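# Hang the wine glass upside down on the rack

## Task

Lift the wine glass off the table and hang it inverted on the rack so that its whole stem sits inside a curl no other glass occupies, with the glass in contact only with the wire. It fails if the glass is tossed or falls farther than about a thumb's length, if any glass tips over while no gripper supports it, or if it suffers a knock comparable to such a fall. The glasses already on the rack must still hang upright in their own curls, and nothing may end up off the table.

## Robot and tools

Robot: two arms, left_arm and right_arm, each with a two-finger gripper and a wrist camera. Scene frame: origin at table-top height, midway between the nominal bases, a little behind the table's near edge; +x points out over the table, +y toward left_arm, +z up. Arm names do not match image sides. The bases sit near (0.008, 0.316, 0) for left_arm and (0.007, -0.304, 0) for right_arm, in metres. A gripper's fingers point along its own +z and open and close along its own y. end_effector_position is the point between the pads, about 1 cm behind the fingertips.

execute_actions(actions, cameras): actions is a list of actions run one after another. Each action is a table of up to 15 rows, one row per 1/30 s step; a shorter table repeats its last row until step 15. Every row holds 14 numbers in [-1, 1], both arms always: left_arm dx, dy, dz, rx, ry, rz, opening, then right_arm in the same order. The six pose numbers are an offset, along scene-frame axes, from that arm's Hand target as it stood when the action began; each row counts from that same start, not from the row before, and the next action counts from the new Hand target, so repeating an offset moves further. Scale: 1.0 equals 0.6 m for dx, dy, dz and 180 degrees for rx, ry, rz, which together form one rotation vector about the Hand target's position. Opening is absolute: +1 fully open (0.093 m), -1 closed. For an arm you want left alone send six zeros plus its current opening; a 0 opening is itself a command. Images come back only for an empty actions list or when cameras names them.

move(target, speed, blend, opening_speed, grip_force, blocking, cameras): target is one 14-number row as above or a list of up to 15 rows; every row is an offset from the Hand targets at the start of the move, not from the previous row. Grippers travel straight lines, turning the short way. speed: m/s, 0.002 to 2.9, default 0.25 (turns up to twice that in rad/s); one value or one per target. blend: metres of corner rounding per waypoint, 0 means stop at it. opening_speed: rate on the -1 to +1 scale per second, at least 0.2. grip_force: newtons per pad, 10 to 50, one value or one per arm, persists until changed. blocking=false returns after about 0.5 s while motion continues. Paths do not avoid obstacles or the other arm; faster moves lag, stray and hit harder, and a target set beyond a contact presses harder. All motion stops at 10 s. The result adds a move: line giving the ending (done, off_target, moving, held, fault) and limits (paced means the pose was clipped, held means steps were withheld).

wait(seconds): 0 to 3600, sends nothing new; a running move continues. stop(): brakes the current move. zoom_image(camera, region): region [x0, y0, x1, y1] in pixels of that camera's most recent image, at most 504 by 504. read_manual(section): only "licences". finished_scene(scene): ends the current scene, given as its integer number; call nothing after it.

Cameras, all 672x504: cam_head_left and cam_head_right (a pair on a beam behind the arms), cam_high, cam_low, cam_left_wrist, cam_right_wrist. Calibration data are given; fixed cameras may be off by a couple of degrees and millimetres.

Results: Hand target is the last commanded pose after clipping, and the base for the next offsets. end_effector_position (m) and end_effector_quat_wxyz are in the scene frame and can err by a few centimetres. The gripper often rests short of its Hand target, sagging or tilted by friction and weight; check after each move and send the remaining distance or turn. Orientation commands are clipped to 40 degrees from the measured orientation per step. grip_measured runs +1 open to -1 closed: pads meet near -0.94, and each millimetre of object width adds about 0.0208; readings may sit up to 0.02 high. Commanding about 0.41 below an object's width reading grips at full force; keep sending that value to hold, and send well above it to release. Joint positions list ends with the opening in metres. Joint velocities may read within noise; Joint torques are noisy with offsets; Tool commands shows current gripper commands; step readings list some intermediate positions.

Avoid: letting any glass fall more than a few centimetres or tip over, hard knocks, slamming into the table or rack, fast contact, the arms or grippers touching each other, closing one gripper on the other's fingers, and snagging wrist-camera cables (they count as the hand). The bar, spacers under the bases, the plate behind them and the low rail are fixtures with no warning on contact. Do not path a gripper close past its own base; go around. Loose objects may get nudged occasionally. Motor heat grows when holding loads, reaching far or pushing; MOTOR HOT appears at 75 °C, at 90 °C the arm folds and idles, at 100 °C it collapses. Any arm stop or fault costs.

Each tool is called after "Emit:" as a command line: name --argument value for each argument, lists and objects as JSON in quotes; but a table of rows of numbers goes row by row, as --pt "numbers of a row", without its own name.

## Session

Emit:
execute_actions --actions '[]'

Scene clock: 0.00 s.
left_arm: end_effector_position=(+0.3882, +0.3709, +0.0783) grip_measured=+1.000 end_effector_quat_wxyz=(+0.543, -0.177, +0.812, +0.123) | right_arm: end_effector_position=(+0.3952, -0.3231, +0.0920) grip_measured=+1.000 end_effector_quat_wxyz=(+0.556, +0.097, +0.825, -0.019)
Joint positions: left_arm=[-0.03 1.563 0.404 0.728 -0.436 -0.195 0.093] | right_arm=[0.028 1.554 0.399 0.742 0.162 0.143 0.093]
Joint velocities: within noise
Joint torques (N m): no reading
Motor temperatures (°C): left_arm=[27 30 32 28 27 28 26] | right_arm=[28 33 28 30 25 28 25]
Heat: left arm: 32 °C; right arm: 33 °C.
Hand target: left_arm +0.3933, +0.3712, +0.0896; +0.558, -0.181, +0.801, +0.120 | right_arm +0.4005, -0.3228, +0.1038; +0.572, +0.097, +0.815, -0.016
Tool commands: left_gripper/opening=+1.0 right_gripper/opening=+1.0
camera_calibration:
cam_left_wrist: T_world_to_cam=[[0.39589, -0.91763, -0.03515, 0.19148], [-0.69581, -0.27477, -0.66359, 0.46175], [0.59927, 0.28717, -0.74727, -0.1965]] pos_world=[0.36325, 0.35901, 0.16631]
cam_right_wrist: T_world_to_cam=[[-0.19365, -0.97914, -0.06151, -0.23484], [-0.71828, 0.18421, -0.67092, 0.44381], [0.66826, -0.08574, -0.73897, -0.13473]] pos_world=[0.36334, -0.32324, 0.18376]

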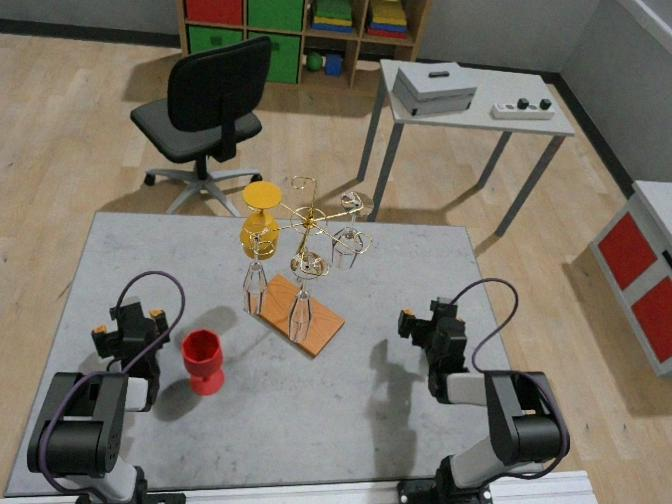

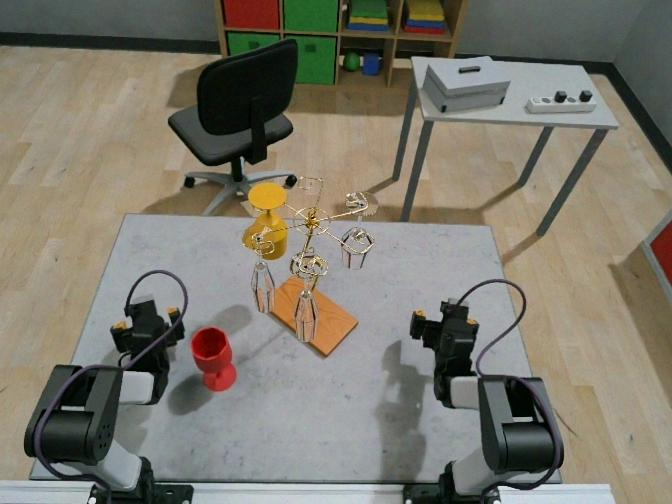

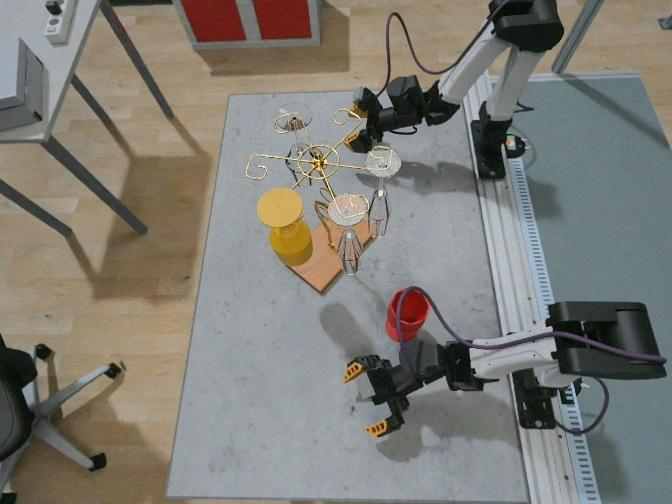

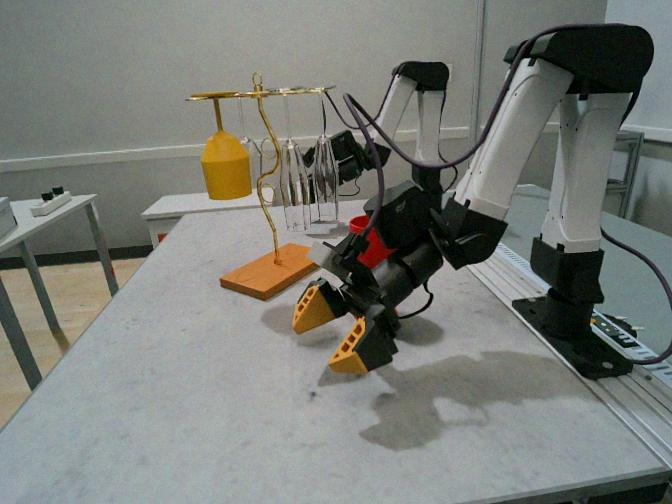

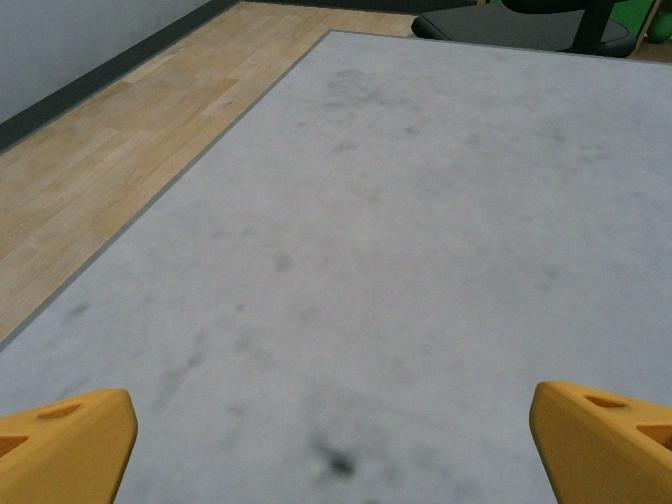

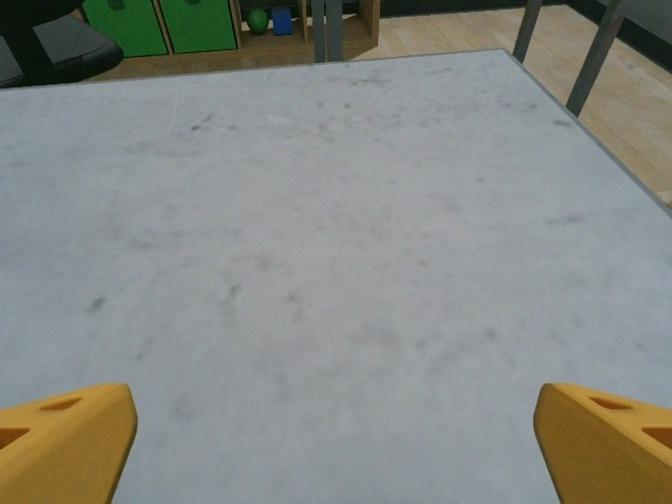

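Emit:
zoom_image --camera "cam_high" --region '[230, 90, 450, 350]'

Emit:
zoom_image --camera "cam_head_left" --region '[160, 160, 400, 400]'

Emit:
zoom_image --camera "cam_head_right" --region '[180, 160, 400, 400]'

Emit:
zoom_image --camera "cam_low" --region '[180, 60, 440, 310]'

Scaled by 1.938 from the camera's image (finer frame: 960x720).

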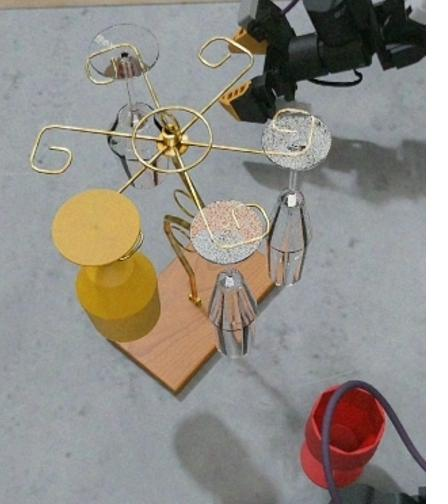

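Scaled by 2.100 from the camera's image (finer frame: 960x720).

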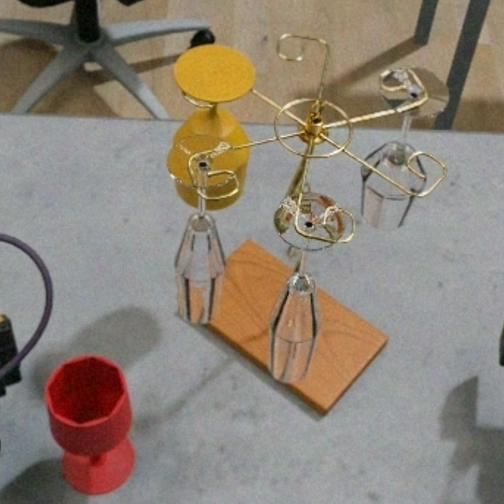

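Scaled by 2.100 from the camera's image (finer frame: 960x720).

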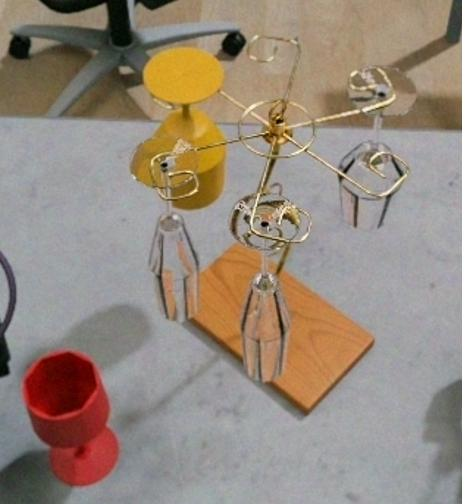

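Scaled by 1.938 from the camera's image (finer frame: 960x720).

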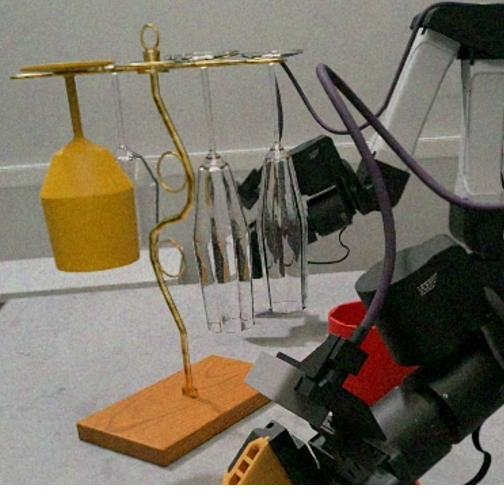

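Emit:
zoom_image --camera "cam_high" --region '[310, 100, 380, 152]'

Emit:
zoom_image --camera "cam_head_left" --region '[300, 210, 390, 278]'

Emit:
zoom_image --camera "cam_head_right" --region '[300, 205, 390, 272]'

Emit:
zoom_image --camera "cam_head_right" --region '[170, 310, 260, 400]'

Emit:
zoom_image --camera "cam_low" --region '[300, 190, 440, 300]'

Emit:
zoom_image --camera "cam_high" --region '[236, 130, 330, 200]'

Scaled by 7.200 from the camera's image (finer frame: 960x720).

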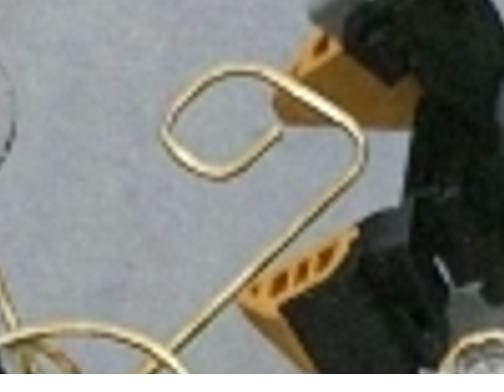

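Scaled by 5.600 from the camera's image (finer frame: 960x720).

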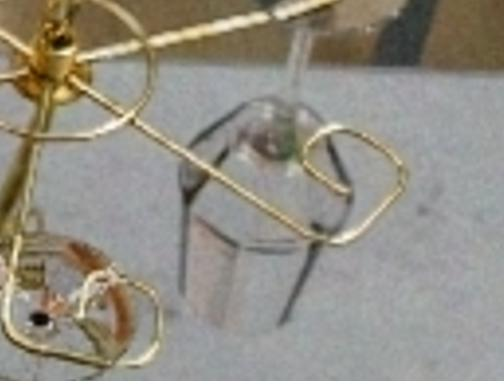

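Scaled by 5.600 from the camera's image (finer frame: 960x720).

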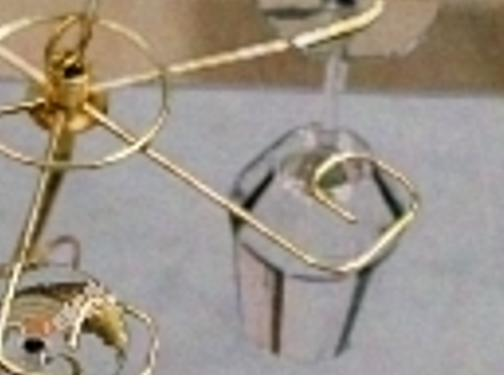

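Scaled by 5.600 from the camera's image (finer frame: 960x720).

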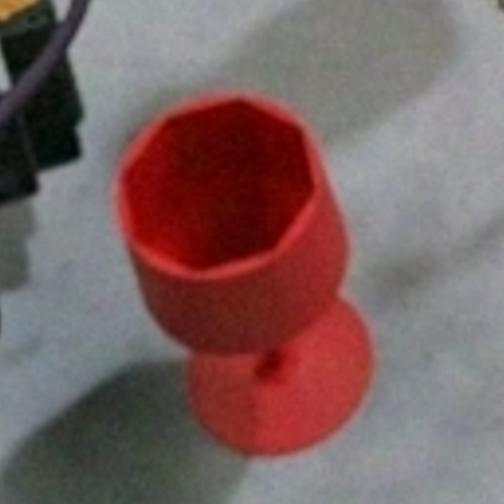

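Scaled by 3.600 from the camera's image (finer frame: 960x720).

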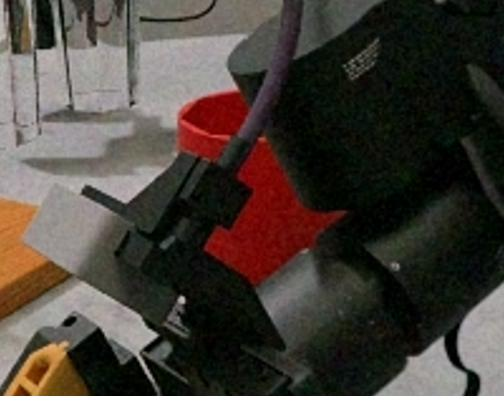

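Scaled by 5.362 from the camera's image (finer frame: 960x720).

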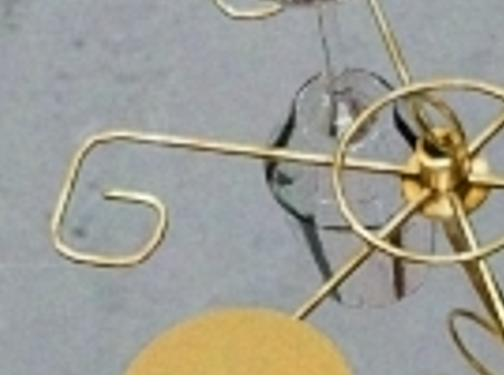

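Emit:
move --pt "-0.05 0 0.26 -0.04 0.19 -0.06 1 0 0 0 0 0 0 1" --pt "-0.1855 -0.278 0.284 -0.082 0.381 -0.123 1 0 0 0 0 0 0 1" --blend 0.03 --speed 0.35 --cameras '["cam_head_left","cam_head_right","cam_high","cam_left_wrist","cam_low"]'

Scene clock: 79.53 s.
left_arm: end_effector_position=(+0.2791, +0.2085, +0.2514) grip_measured=+1.000 end_effector_quat_wxyz=(+0.102, +0.003, +0.994, -0.034) | right_arm: end_effector_position=(+0.3952, -0.3231, +0.0920) grip_measured=+1.000 end_effector_quat_wxyz=(+0.556, +0.097, +0.825, -0.019)
Joint positions: left_arm=[-0.364 1.536 1.769 -1.58 -0.005 -0.368 0.093] | right_arm=[0.028 1.554 0.399 0.742 0.162 0.143 0.093]
Joint torques (N m): left_arm=[-0.25 -5.78 7.56 0.81 -0.02 0.1] | right_arm=[0.23 -5.41 6.52 2.35 -0.05 -0.11]
Motor temperatures (°C): left_arm=[27 34 36 37 27 28 26] | right_arm=[28 36 31 39 25 28 25]
Heat: left arm: 37 °C; right arm: 39 °C.
Hand target: left_arm +0.2820, +0.2043, +0.2599; +0.000, +0.000, +1.000, +0.001 | right_arm +0.4005, -0.3228, +0.1038; +0.572, +0.097, +0.815, -0.016
Off the commanded pose: left_arm 0.010 m, 12 deg | right_arm 0.013 m, 2 deg.
joint sent to its limit (left arm) — joint 4 (wrist pitch), lower limit. The joint targets are off in orientation, not in position.
move: off_target (left_arm)
cam_left_wrist: T_world_to_cam=[[-0.05119, -0.99593, 0.0742, 0.20536], [-0.9677, 0.06783, 0.24281, 0.23277], [-0.24685, -0.05937, -0.96723, 0.40847]] pos_world=[0.33659, 0.21298, 0.32333]
Images, in order (width x height): cam_head_left 672x504, cam_head_right 672x504, cam_high 672x504, cam_low 672x504, cam_left_wrist 672x504.

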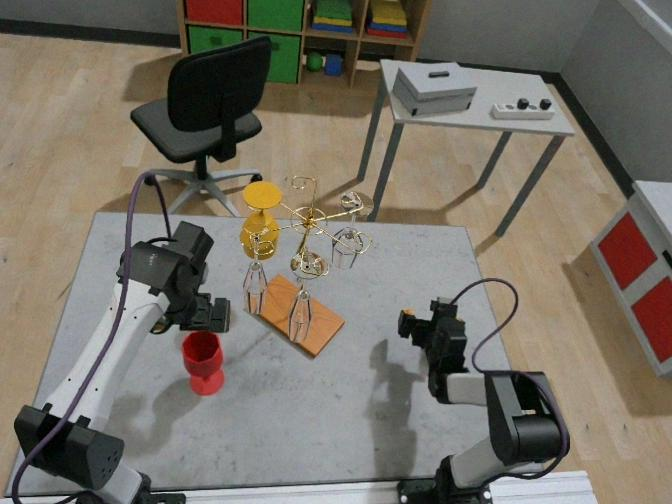

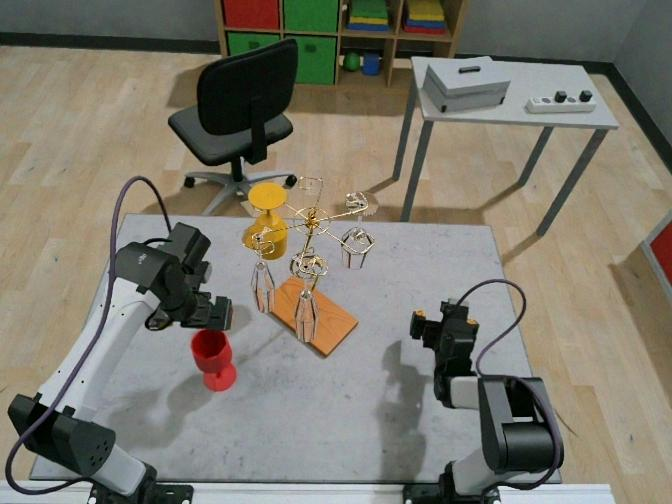

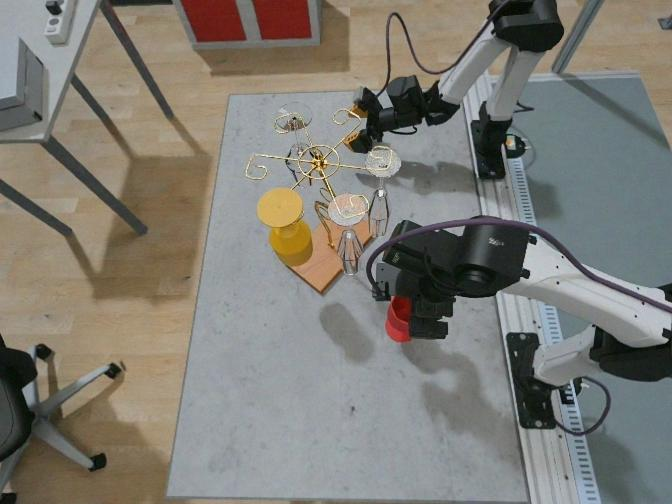

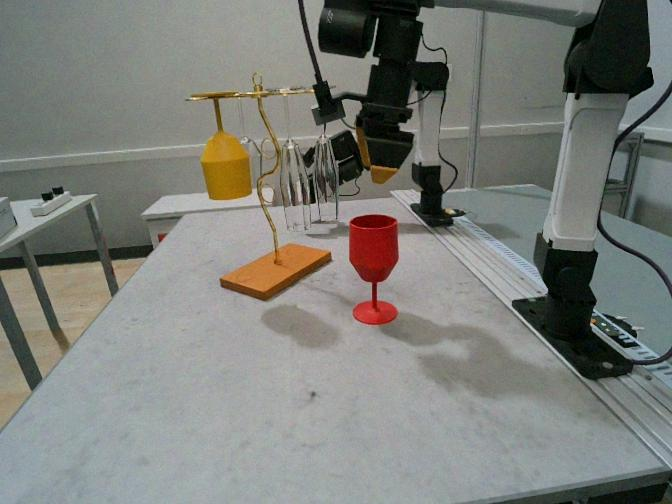

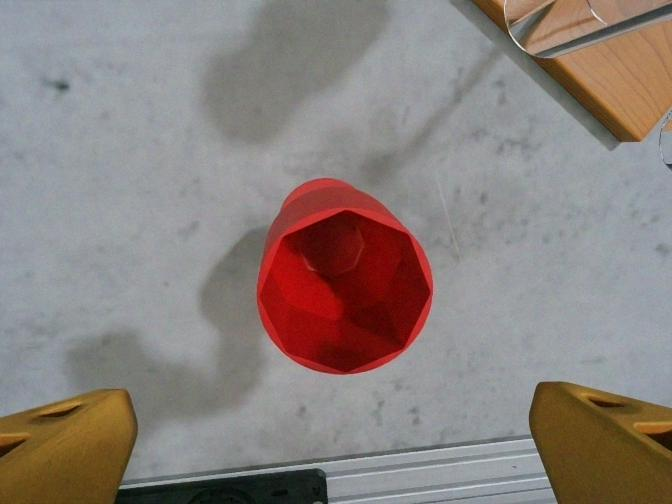

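Emit:
move --target '[-0.0117,-0.0072,-0.2467,0,0,0,1,0,0,0,0,0,0,1]' --speed 0.2 --cameras '["cam_head_right","cam_high","cam_left_wrist","cam_low"]'

Scene clock: 85.57 s.
left_arm: end_effector_position=(+0.2840, +0.1545, +0.1531) grip_measured=+1.000 end_effector_quat_wxyz=(+0.046, +0.023, +0.991, -0.127) | right_arm: end_effector_position=(+0.3952, -0.3231, +0.0920) grip_measured=+1.000 end_effector_quat_wxyz=(+0.556, +0.097, +0.825, -0.019)
Joint positions: left_arm=[-0.409 1.564 1.384 -1.198 0.204 -0.392 0.093] | right_arm=[0.028 1.554 0.399 0.742 0.162 0.143 0.093]
Joint torques (N m): left_arm=[1.17 -1.59 1.59 -0.02 -1.76 0.16] | right_arm=[0.24 -5.56 6.46 2.33 -0.04 -0.11]
Heat: left arm: 36 °C; right arm: 40 °C.
Hand target: left_arm +0.2750, +0.2000, +0.1120; +0.000, +0.000, +1.000, +0.000 | right_arm +0.4005, -0.3228, +0.1038; +0.572, +0.097, +0.815, -0.016
Off the commanded pose: left_arm 0.062 m, 16 deg | right_arm 0.013 m, 2 deg.
move: off_target (left_arm)
cam_left_wrist: T_world_to_cam=[[-0.09439, -0.96099, 0.25999, 0.13742], [-0.92796, 0.1795, 0.32659, 0.22357], [-0.36052, -0.21044, -0.9087, 0.35809]] pos_world=[0.34954, 0.16729, 0.21665]
Images, in order (width x height): cam_head_right 672x504, cam_high 672x504, cam_low 672x504, cam_left_wrist 672x504.

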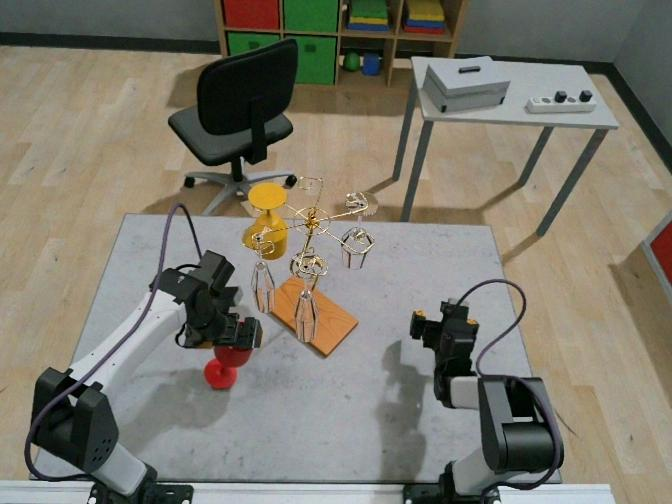

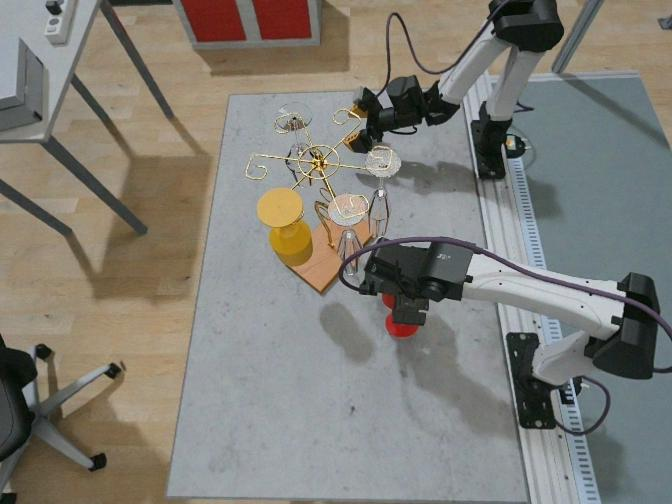

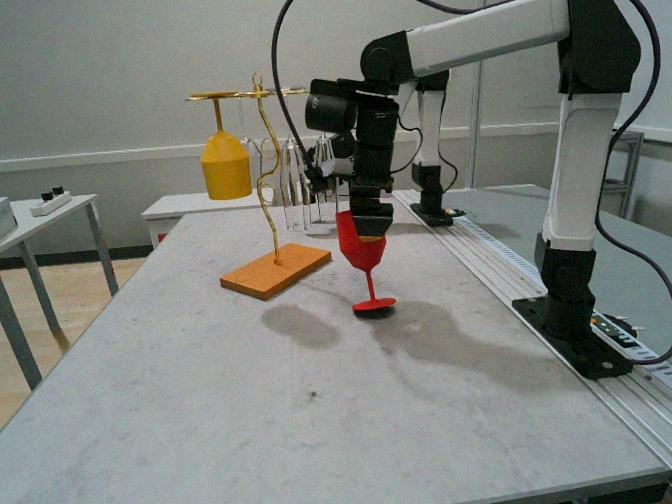

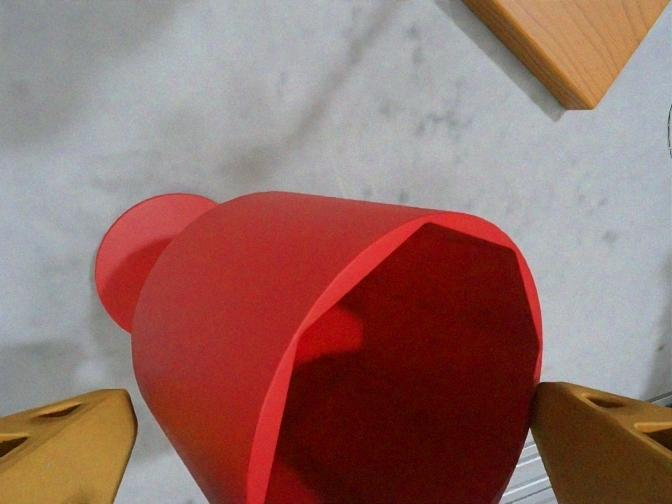

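Emit:
zoom_image --camera "cam_left_wrist" --region '[420, 200, 672, 504]'

Emit:
zoom_image --camera "cam_low" --region '[300, 160, 430, 340]'

Emit:
zoom_image --camera "cam_head_right" --region '[160, 240, 290, 400]'

Scaled by 1.658 from the camera's image (finer frame: 960x720).

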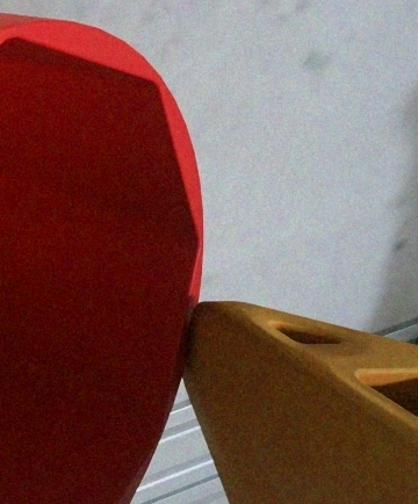

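Scaled by 2.800 from the camera's image (finer frame: 960x720).

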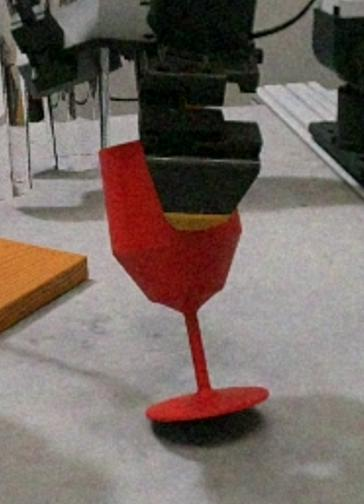

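Scaled by 3.150 from the camera's image (finer frame: 960x720).

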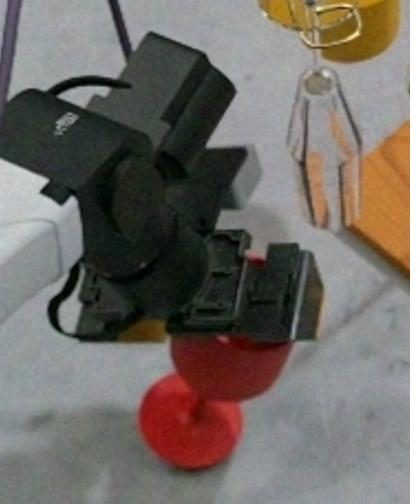

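Emit:
move --target '[0.005,0.0075,0.095,0,0,0,1,0,0,0,0,0,0,1]' --speed 0.05 --cameras '["cam_head_right","cam_high","cam_left_wrist","cam_low"]'

Scene clock: 98.10 s.
left_arm: end_effector_position=(+0.2702, +0.1957, +0.1727) grip_measured=+1.000 end_effector_quat_wxyz=(-0.001, +0.003, +1.000, -0.024) | right_arm: end_effector_position=(+0.3952, -0.3231, +0.0920) grip_measured=+1.000 end_effector_quat_wxyz=(+0.556, +0.097, +0.825, -0.019)
Joint positions: left_arm=[-0.385 1.614 1.542 -1.473 0.051 -0.389 0.093] | right_arm=[0.028 1.554 0.399 0.742 0.162 0.143 0.093]
Joint torques (N m): left_arm=[1.17 -4.6 6.22 0.4 -0.42 0.19] | right_arm=[0.16 -5.52 6.49 2.34 -0.04 -0.09]
Heat: left arm: 36 °C; right arm: 40 °C.
Hand target: left_arm +0.2780, +0.2045, +0.1690; +0.000, +0.000, +1.000, +0.000 | right_arm +0.4005, -0.3228, +0.1038; +0.572, +0.097, +0.815, -0.016
Off the commanded pose: left_arm 0.012 m, 3 deg | right_arm 0.013 m, 2 deg.
move: off_target (left_arm)
cam_left_wrist: T_world_to_cam=[[-0.04227, -0.99706, 0.06393, 0.19756], [-0.89708, 0.06604, 0.43691, 0.19179], [-0.43985, -0.03888, -0.89723, 0.36545]] pos_world=[0.34115, 0.19852, 0.23147]
Images, in order (width x height): cam_head_right 672x504, cam_high 672x504, cam_low 672x504, cam_left_wrist 672x504.

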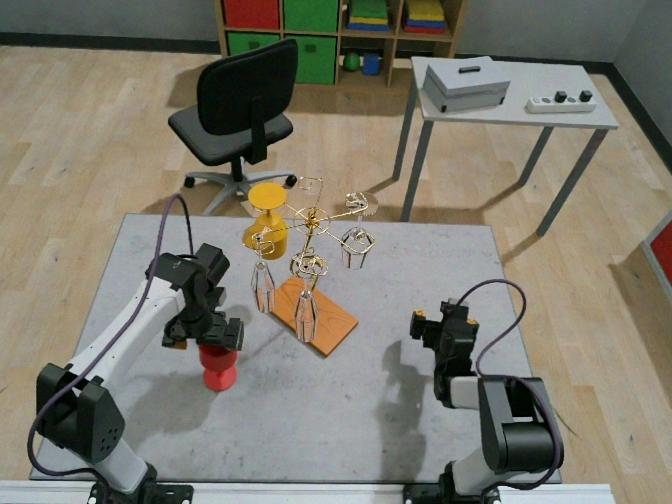

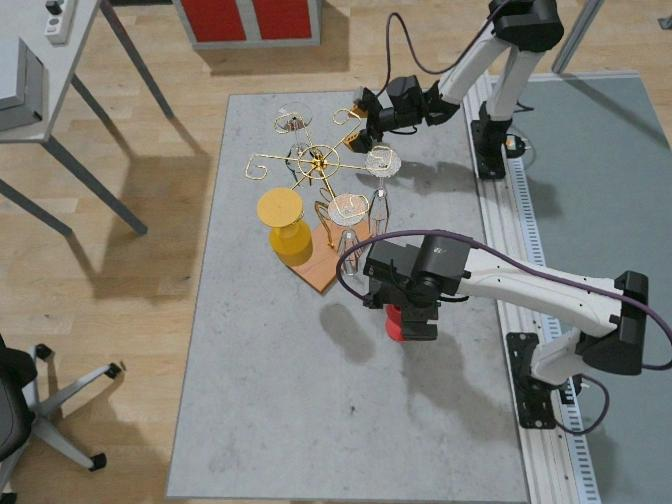

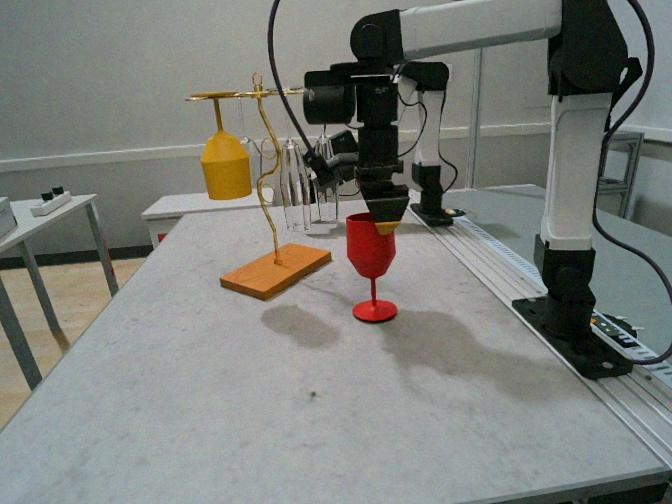

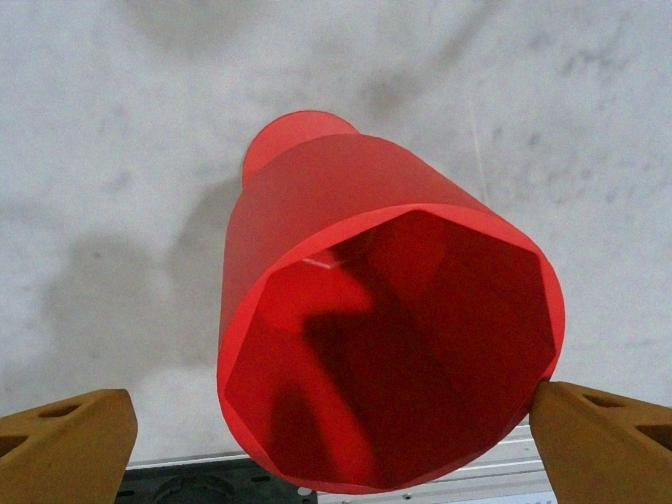

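Emit:
move --target '[0.015,-0.021,0.02,0,0,0,1,0,0,0,0,0,0,1]' --speed 0.08 --cameras '["cam_left_wrist","cam_low"]'

Scene clock: 102.70 s.
left_arm: end_effector_position=(+0.2820, +0.1942, +0.1773) grip_measured=+1.000 end_effector_quat_wxyz=(-0.006, +0.001, +1.000, -0.003) | right_arm: end_effector_position=(+0.3952, -0.3231, +0.0920) grip_measured=+1.000 end_effector_quat_wxyz=(+0.556, +0.097, +0.825, -0.019)
Joint positions: left_arm=[-0.394 1.686 1.64 -1.525 0.017 -0.402 0.093] | right_arm=[0.028 1.554 0.399 0.742 0.162 0.143 0.093]
Joint torques (N m): left_arm=[-0.42 -6.56 7.58 0.3 -0.11 0.05] | right_arm=[0.2 -5.53 6.52 2.33 -0.07 -0.1]
Heat: left arm: 36 °C; right arm: 40 °C.
Hand target: left_arm +0.2871, +0.1919, +0.1810; +0.000, +0.000, +1.000, +0.000 | right_arm +0.4005, -0.3228, +0.1038; +0.572, +0.097, +0.815, -0.016
Off the commanded pose: left_arm 0.007 m, 1 deg | right_arm 0.013 m, 2 deg.
move: done
cam_left_wrist: T_world_to_cam=[[-0.03766, -0.99904, 0.0224, 0.20264], [-0.89266, 0.04371, 0.44861, 0.20155], [-0.44915, -0.0031, -0.89345, 0.36977]] pos_world=[0.35363, 0.19479, 0.23542]
Images, in order (width x height): cam_low 672x504, cam_left_wrist 672x504.

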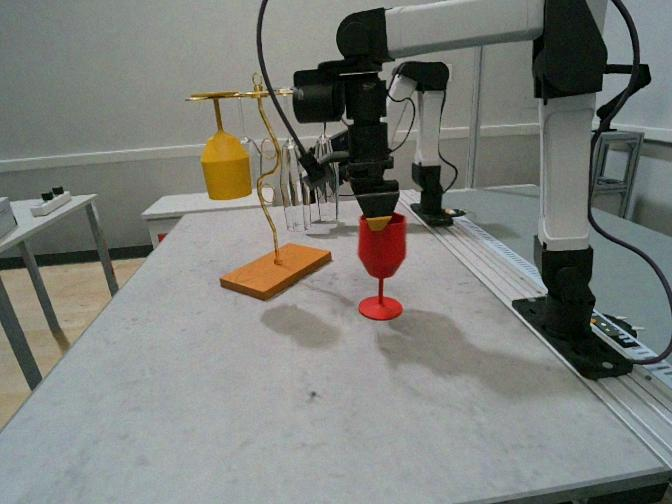

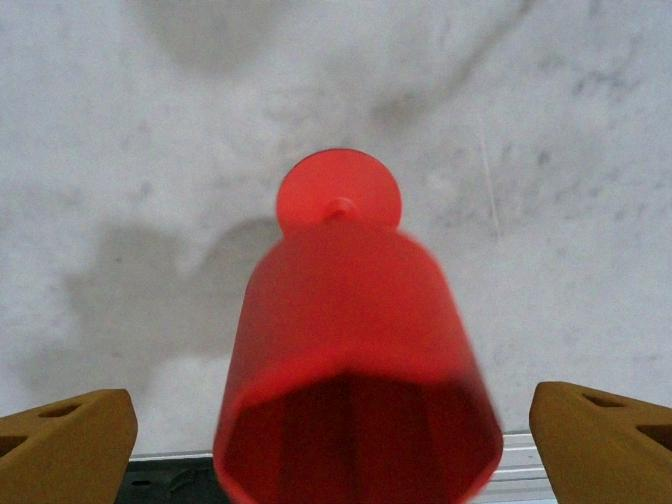

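Emit:
wait --seconds 0.5 --cameras '["cam_left_wrist","cam_low"]'

Scene clock: 104.27 s.
left_arm: end_effector_position=(+0.2819, +0.1942, +0.1773) grip_measured=+1.000 end_effector_quat_wxyz=(-0.006, +0.001, +1.000, -0.003) | right_arm: end_effector_position=(+0.3952, -0.3231, +0.0920) grip_measured=+1.000 end_effector_quat_wxyz=(+0.556, +0.097, +0.825, -0.019)
Joint positions: left_arm=[-0.394 1.686 1.64 -1.525 0.017 -0.403 0.093] | right_arm=[0.028 1.554 0.399 0.742 0.162 0.143 0.093]
Joint torques (N m): left_arm=[-0.46 -6.5 7.58 0.31 -0.12 0.07] | right_arm=[0.21 -5.5 6.5 2.33 -0.05 -0.08]
Heat: left arm: 36 °C; right arm: 40 °C.
Hand target: left_arm +0.2870, +0.1919, +0.1810; +0.000, +0.000, +1.000, +0.000 | right_arm +0.4005, -0.3228, +0.1038; +0.572, +0.097, +0.815, -0.016
Tool commands: left_gripper/opening=+1.0 right_gripper/opening=+1.0
Off the commanded pose: left_arm 0.007 m, 1 deg | right_arm 0.013 m, 2 deg.
wait: 0.50 s; at rest from the start
cam_left_wrist: T_world_to_cam=[[-0.03724, -0.99906, 0.02212, 0.20266], [-0.89237, 0.04321, 0.44922, 0.20135], [-0.44976, -0.00301, -0.89315, 0.36976]] pos_world=[0.35353, 0.19489, 0.23532]
Images, in order (width x height): cam_low 672x504, cam_left_wrist 672x504.

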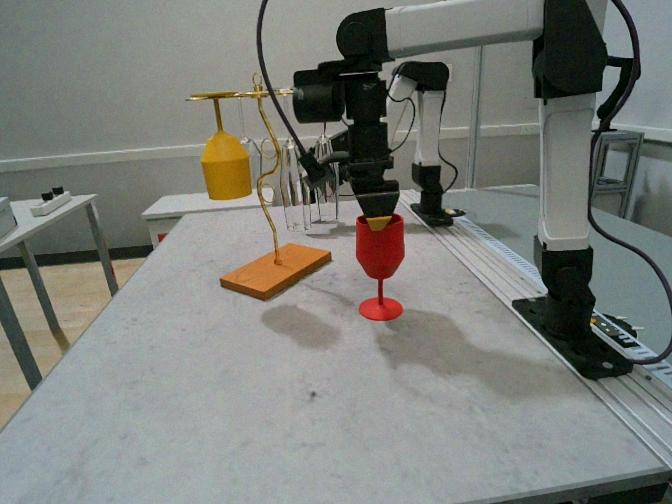

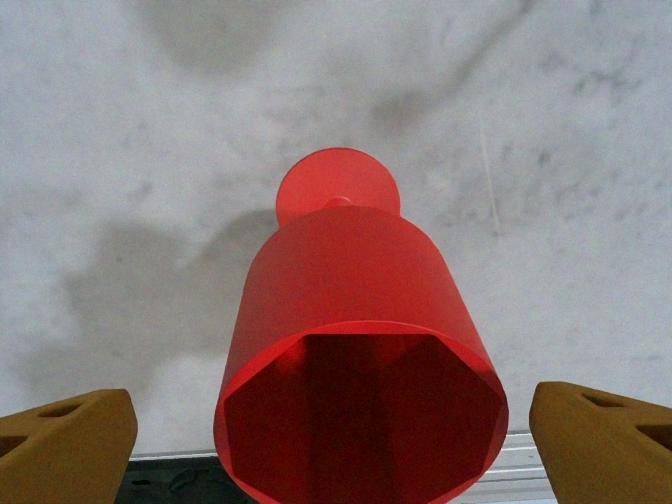

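Emit:
move --target '[-0.023,-0.01,0.003,0,0,0,1,0,0,0,0,0,0,1]' --speed 0.1 --cameras '["cam_left_wrist"]'

Scene clock: 110.47 s.
left_arm: end_effector_position=(+0.2766, +0.1847, +0.1772) grip_measured=+1.000 end_effector_quat_wxyz=(-0.007, +0.001, +1.000, -0.001) | right_arm: end_effector_position=(+0.3952, -0.3231, +0.0920) grip_measured=+1.000 end_effector_quat_wxyz=(+0.556, +0.097, +0.825, -0.019)
Joint positions: left_arm=[-0.433 1.686 1.64 -1.528 0.014 -0.44 0.093] | right_arm=[0.028 1.554 0.399 0.742 0.162 0.143 0.093]
Joint torques (N m): left_arm=[-0.39 -10.24 4.75 0.3 -0.11 -0.01] | right_arm=[0.25 -5.56 6.56 2.32 -0.04 -0.11]
Heat: left arm: 36 °C; right arm: 41 °C.
Hand target: left_arm +0.2732, +0.1859, +0.1828; +0.000, +0.000, +1.000, +0.000 | right_arm +0.4005, -0.3228, +0.1038; +0.572, +0.097, +0.815, -0.016
Off the commanded pose: left_arm 0.007 m, 1 deg | right_arm 0.013 m, 2 deg.
move: done
cam_left_wrist: T_world_to_cam=[[-0.03838, -0.9991, 0.01821, 0.19391], [-0.89133, 0.04246, 0.45135, 0.19649], [-0.45172, 0.00109, -0.89216, 0.36691]] pos_world=[0.34832, 0.18499, 0.23512]

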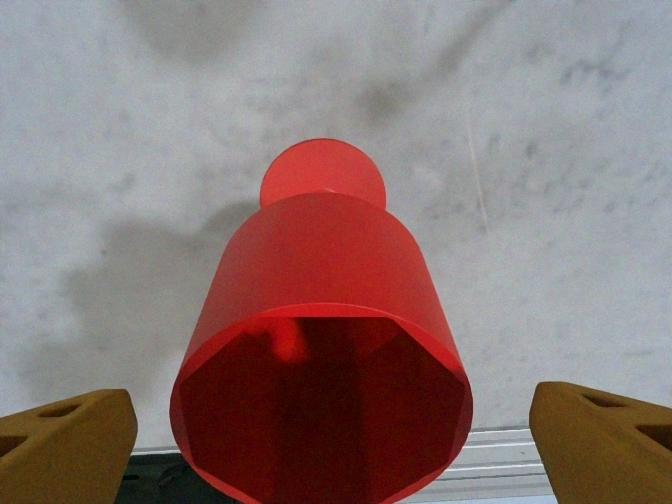

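Emit:
move --pt "-0.013 0.007 0.004 0 0 0 1 0 0 0 0 0 0 1" --pt "-0.013 0.007 -0.09 0 0 0 1 0 0 0 0 0 0 1" --speed '[0.08,0.06]' --cameras '["cam_left_wrist","cam_low","cam_head_right"]'

Scene clock: 116.03 s.
left_arm: end_effector_position=(+0.2647, +0.1907, +0.1188) grip_measured=+1.000 end_effector_quat_wxyz=(-0.024, +0.001, +1.000, +0.007) | right_arm: end_effector_position=(+0.3952, -0.3231, +0.0920) grip_measured=+1.000 end_effector_quat_wxyz=(+0.556, +0.097, +0.825, -0.019)
Joint positions: left_arm=[-0.433 1.654 1.371 -1.329 0.014 -0.44 0.093] | right_arm=[0.028 1.554 0.399 0.742 0.162 0.143 0.093]
Joint torques (N m): left_arm=[-0.38 -12.23 4.4 0.43 -0.11 0.07] | right_arm=[0.23 -5.42 6.52 2.35 -0.06 -0.1]
Heat: left arm: 36 °C; right arm: 41 °C.
Hand target: left_arm +0.2654, +0.1901, +0.1288; +0.000, +0.000, +1.000, +0.001 | right_arm +0.4005, -0.3228, +0.1038; +0.572, +0.097, +0.815, -0.016
Off the commanded pose: left_arm 0.010 m, 3 deg | right_arm 0.013 m, 2 deg.
move: off_target (left_arm)
cam_left_wrist: T_world_to_cam=[[-0.03744, -0.99929, 0.00336, 0.20206], [-0.87543, 0.03442, 0.48212, 0.20566], [-0.4819, 0.0151, -0.8761, 0.31286]] pos_world=[0.33837, 0.19012, 0.17427]
Images, in order (width x height): cam_head_right 672x504, cam_low 672x504, cam_left_wrist 672x504.

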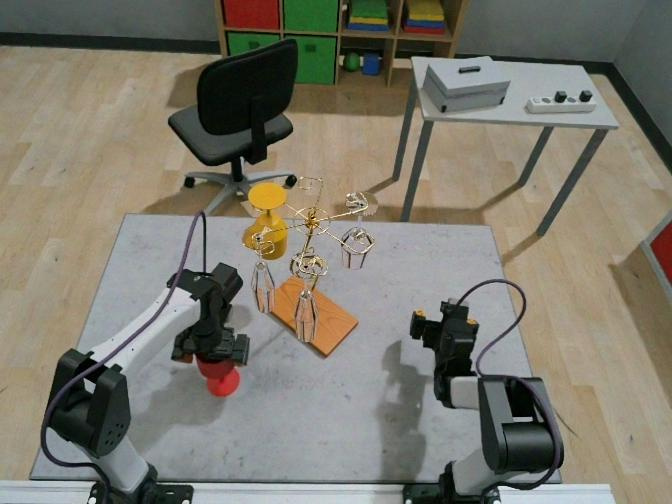

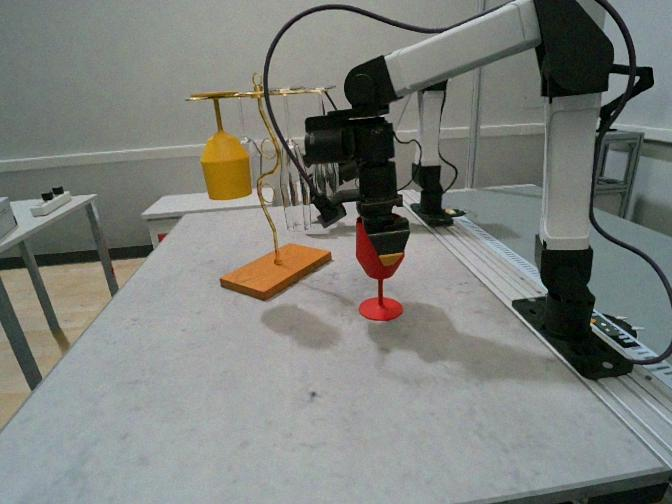

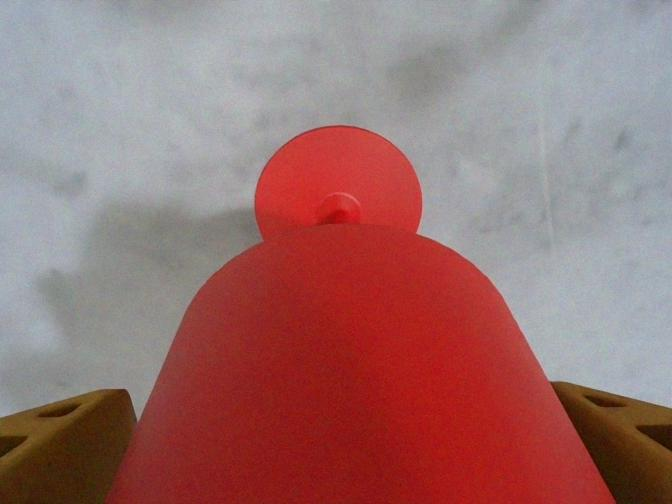

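Emit:
move --target '[0,0,0,0,0,0,0.1,0,0,0,0,0,0,1]' --grip_force '[20,25]' --cameras '["cam_left_wrist","cam_low"]'

Scene clock: 119.27 s.
left_arm: end_effector_position=(+0.2652, +0.1905, +0.1188) grip_measured=+0.665 end_effector_quat_wxyz=(-0.023, +0.001, +1.000, +0.007) | right_arm: end_effector_position=(+0.3952, -0.3231, +0.0920) grip_measured=+1.000 end_effector_quat_wxyz=(+0.556, +0.097, +0.825, -0.019)
Joint positions: left_arm=[-0.433 1.654 1.371 -1.327 0.014 -0.44 0.077] | right_arm=[0.028 1.554 0.399 0.742 0.162 0.143 0.093]
Joint torques (N m): left_arm=[-0.4 -12.23 4.41 0.42 -0.11 0.07] | right_arm=[0.16 -5.49 6.53 2.33 -0.07 -0.09]
Motor temperatures (°C): left_arm=[27 36 36 32 28 28 26] | right_arm=[28 36 31 41 25 28 25]
Heat: left arm: 36 °C; right arm: 41 °C.
Hand target: left_arm +0.2654, +0.1901, +0.1288; +0.000, +0.000, +1.000, +0.000 | right_arm +0.4005, -0.3228, +0.1038; +0.572, +0.097, +0.815, -0.016
Off the commanded pose: left_arm 0.010 m, 3 deg | right_arm 0.013 m, 2 deg.
grip_force (N): 20, 25
move: done
cam_left_wrist: T_world_to_cam=[[-0.03737, -0.99929, 0.00427, 0.2018], [-0.87642, 0.03483, 0.48029, 0.20655], [-0.48009, 0.01421, -0.8771, 0.31288]] pos_world=[0.33877, 0.19001, 0.17436]
Images, in order (width x height): cam_low 672x504, cam_left_wrist 672x504.

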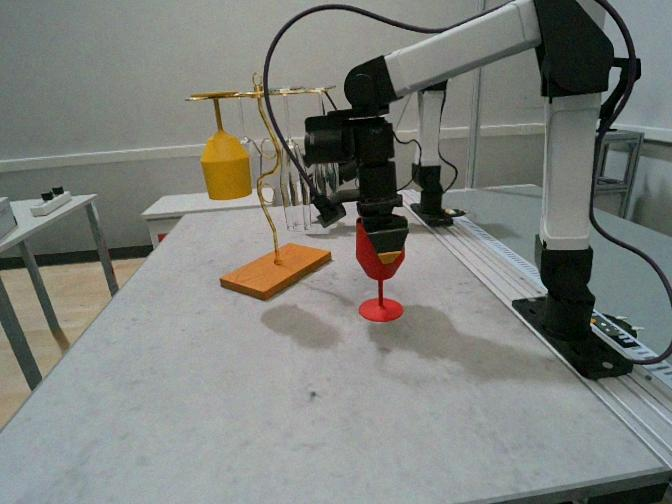

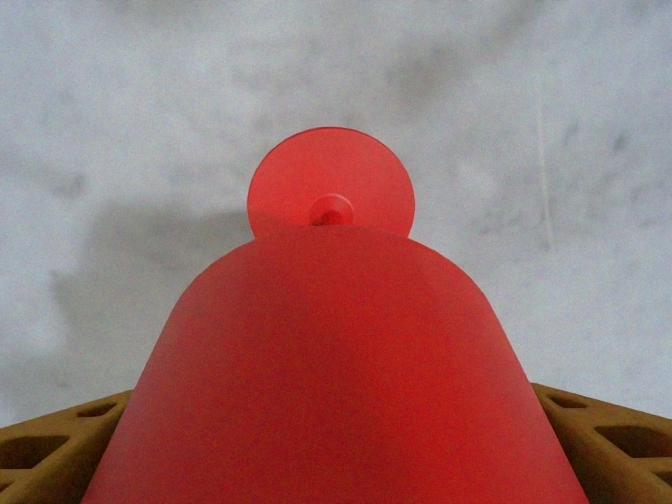

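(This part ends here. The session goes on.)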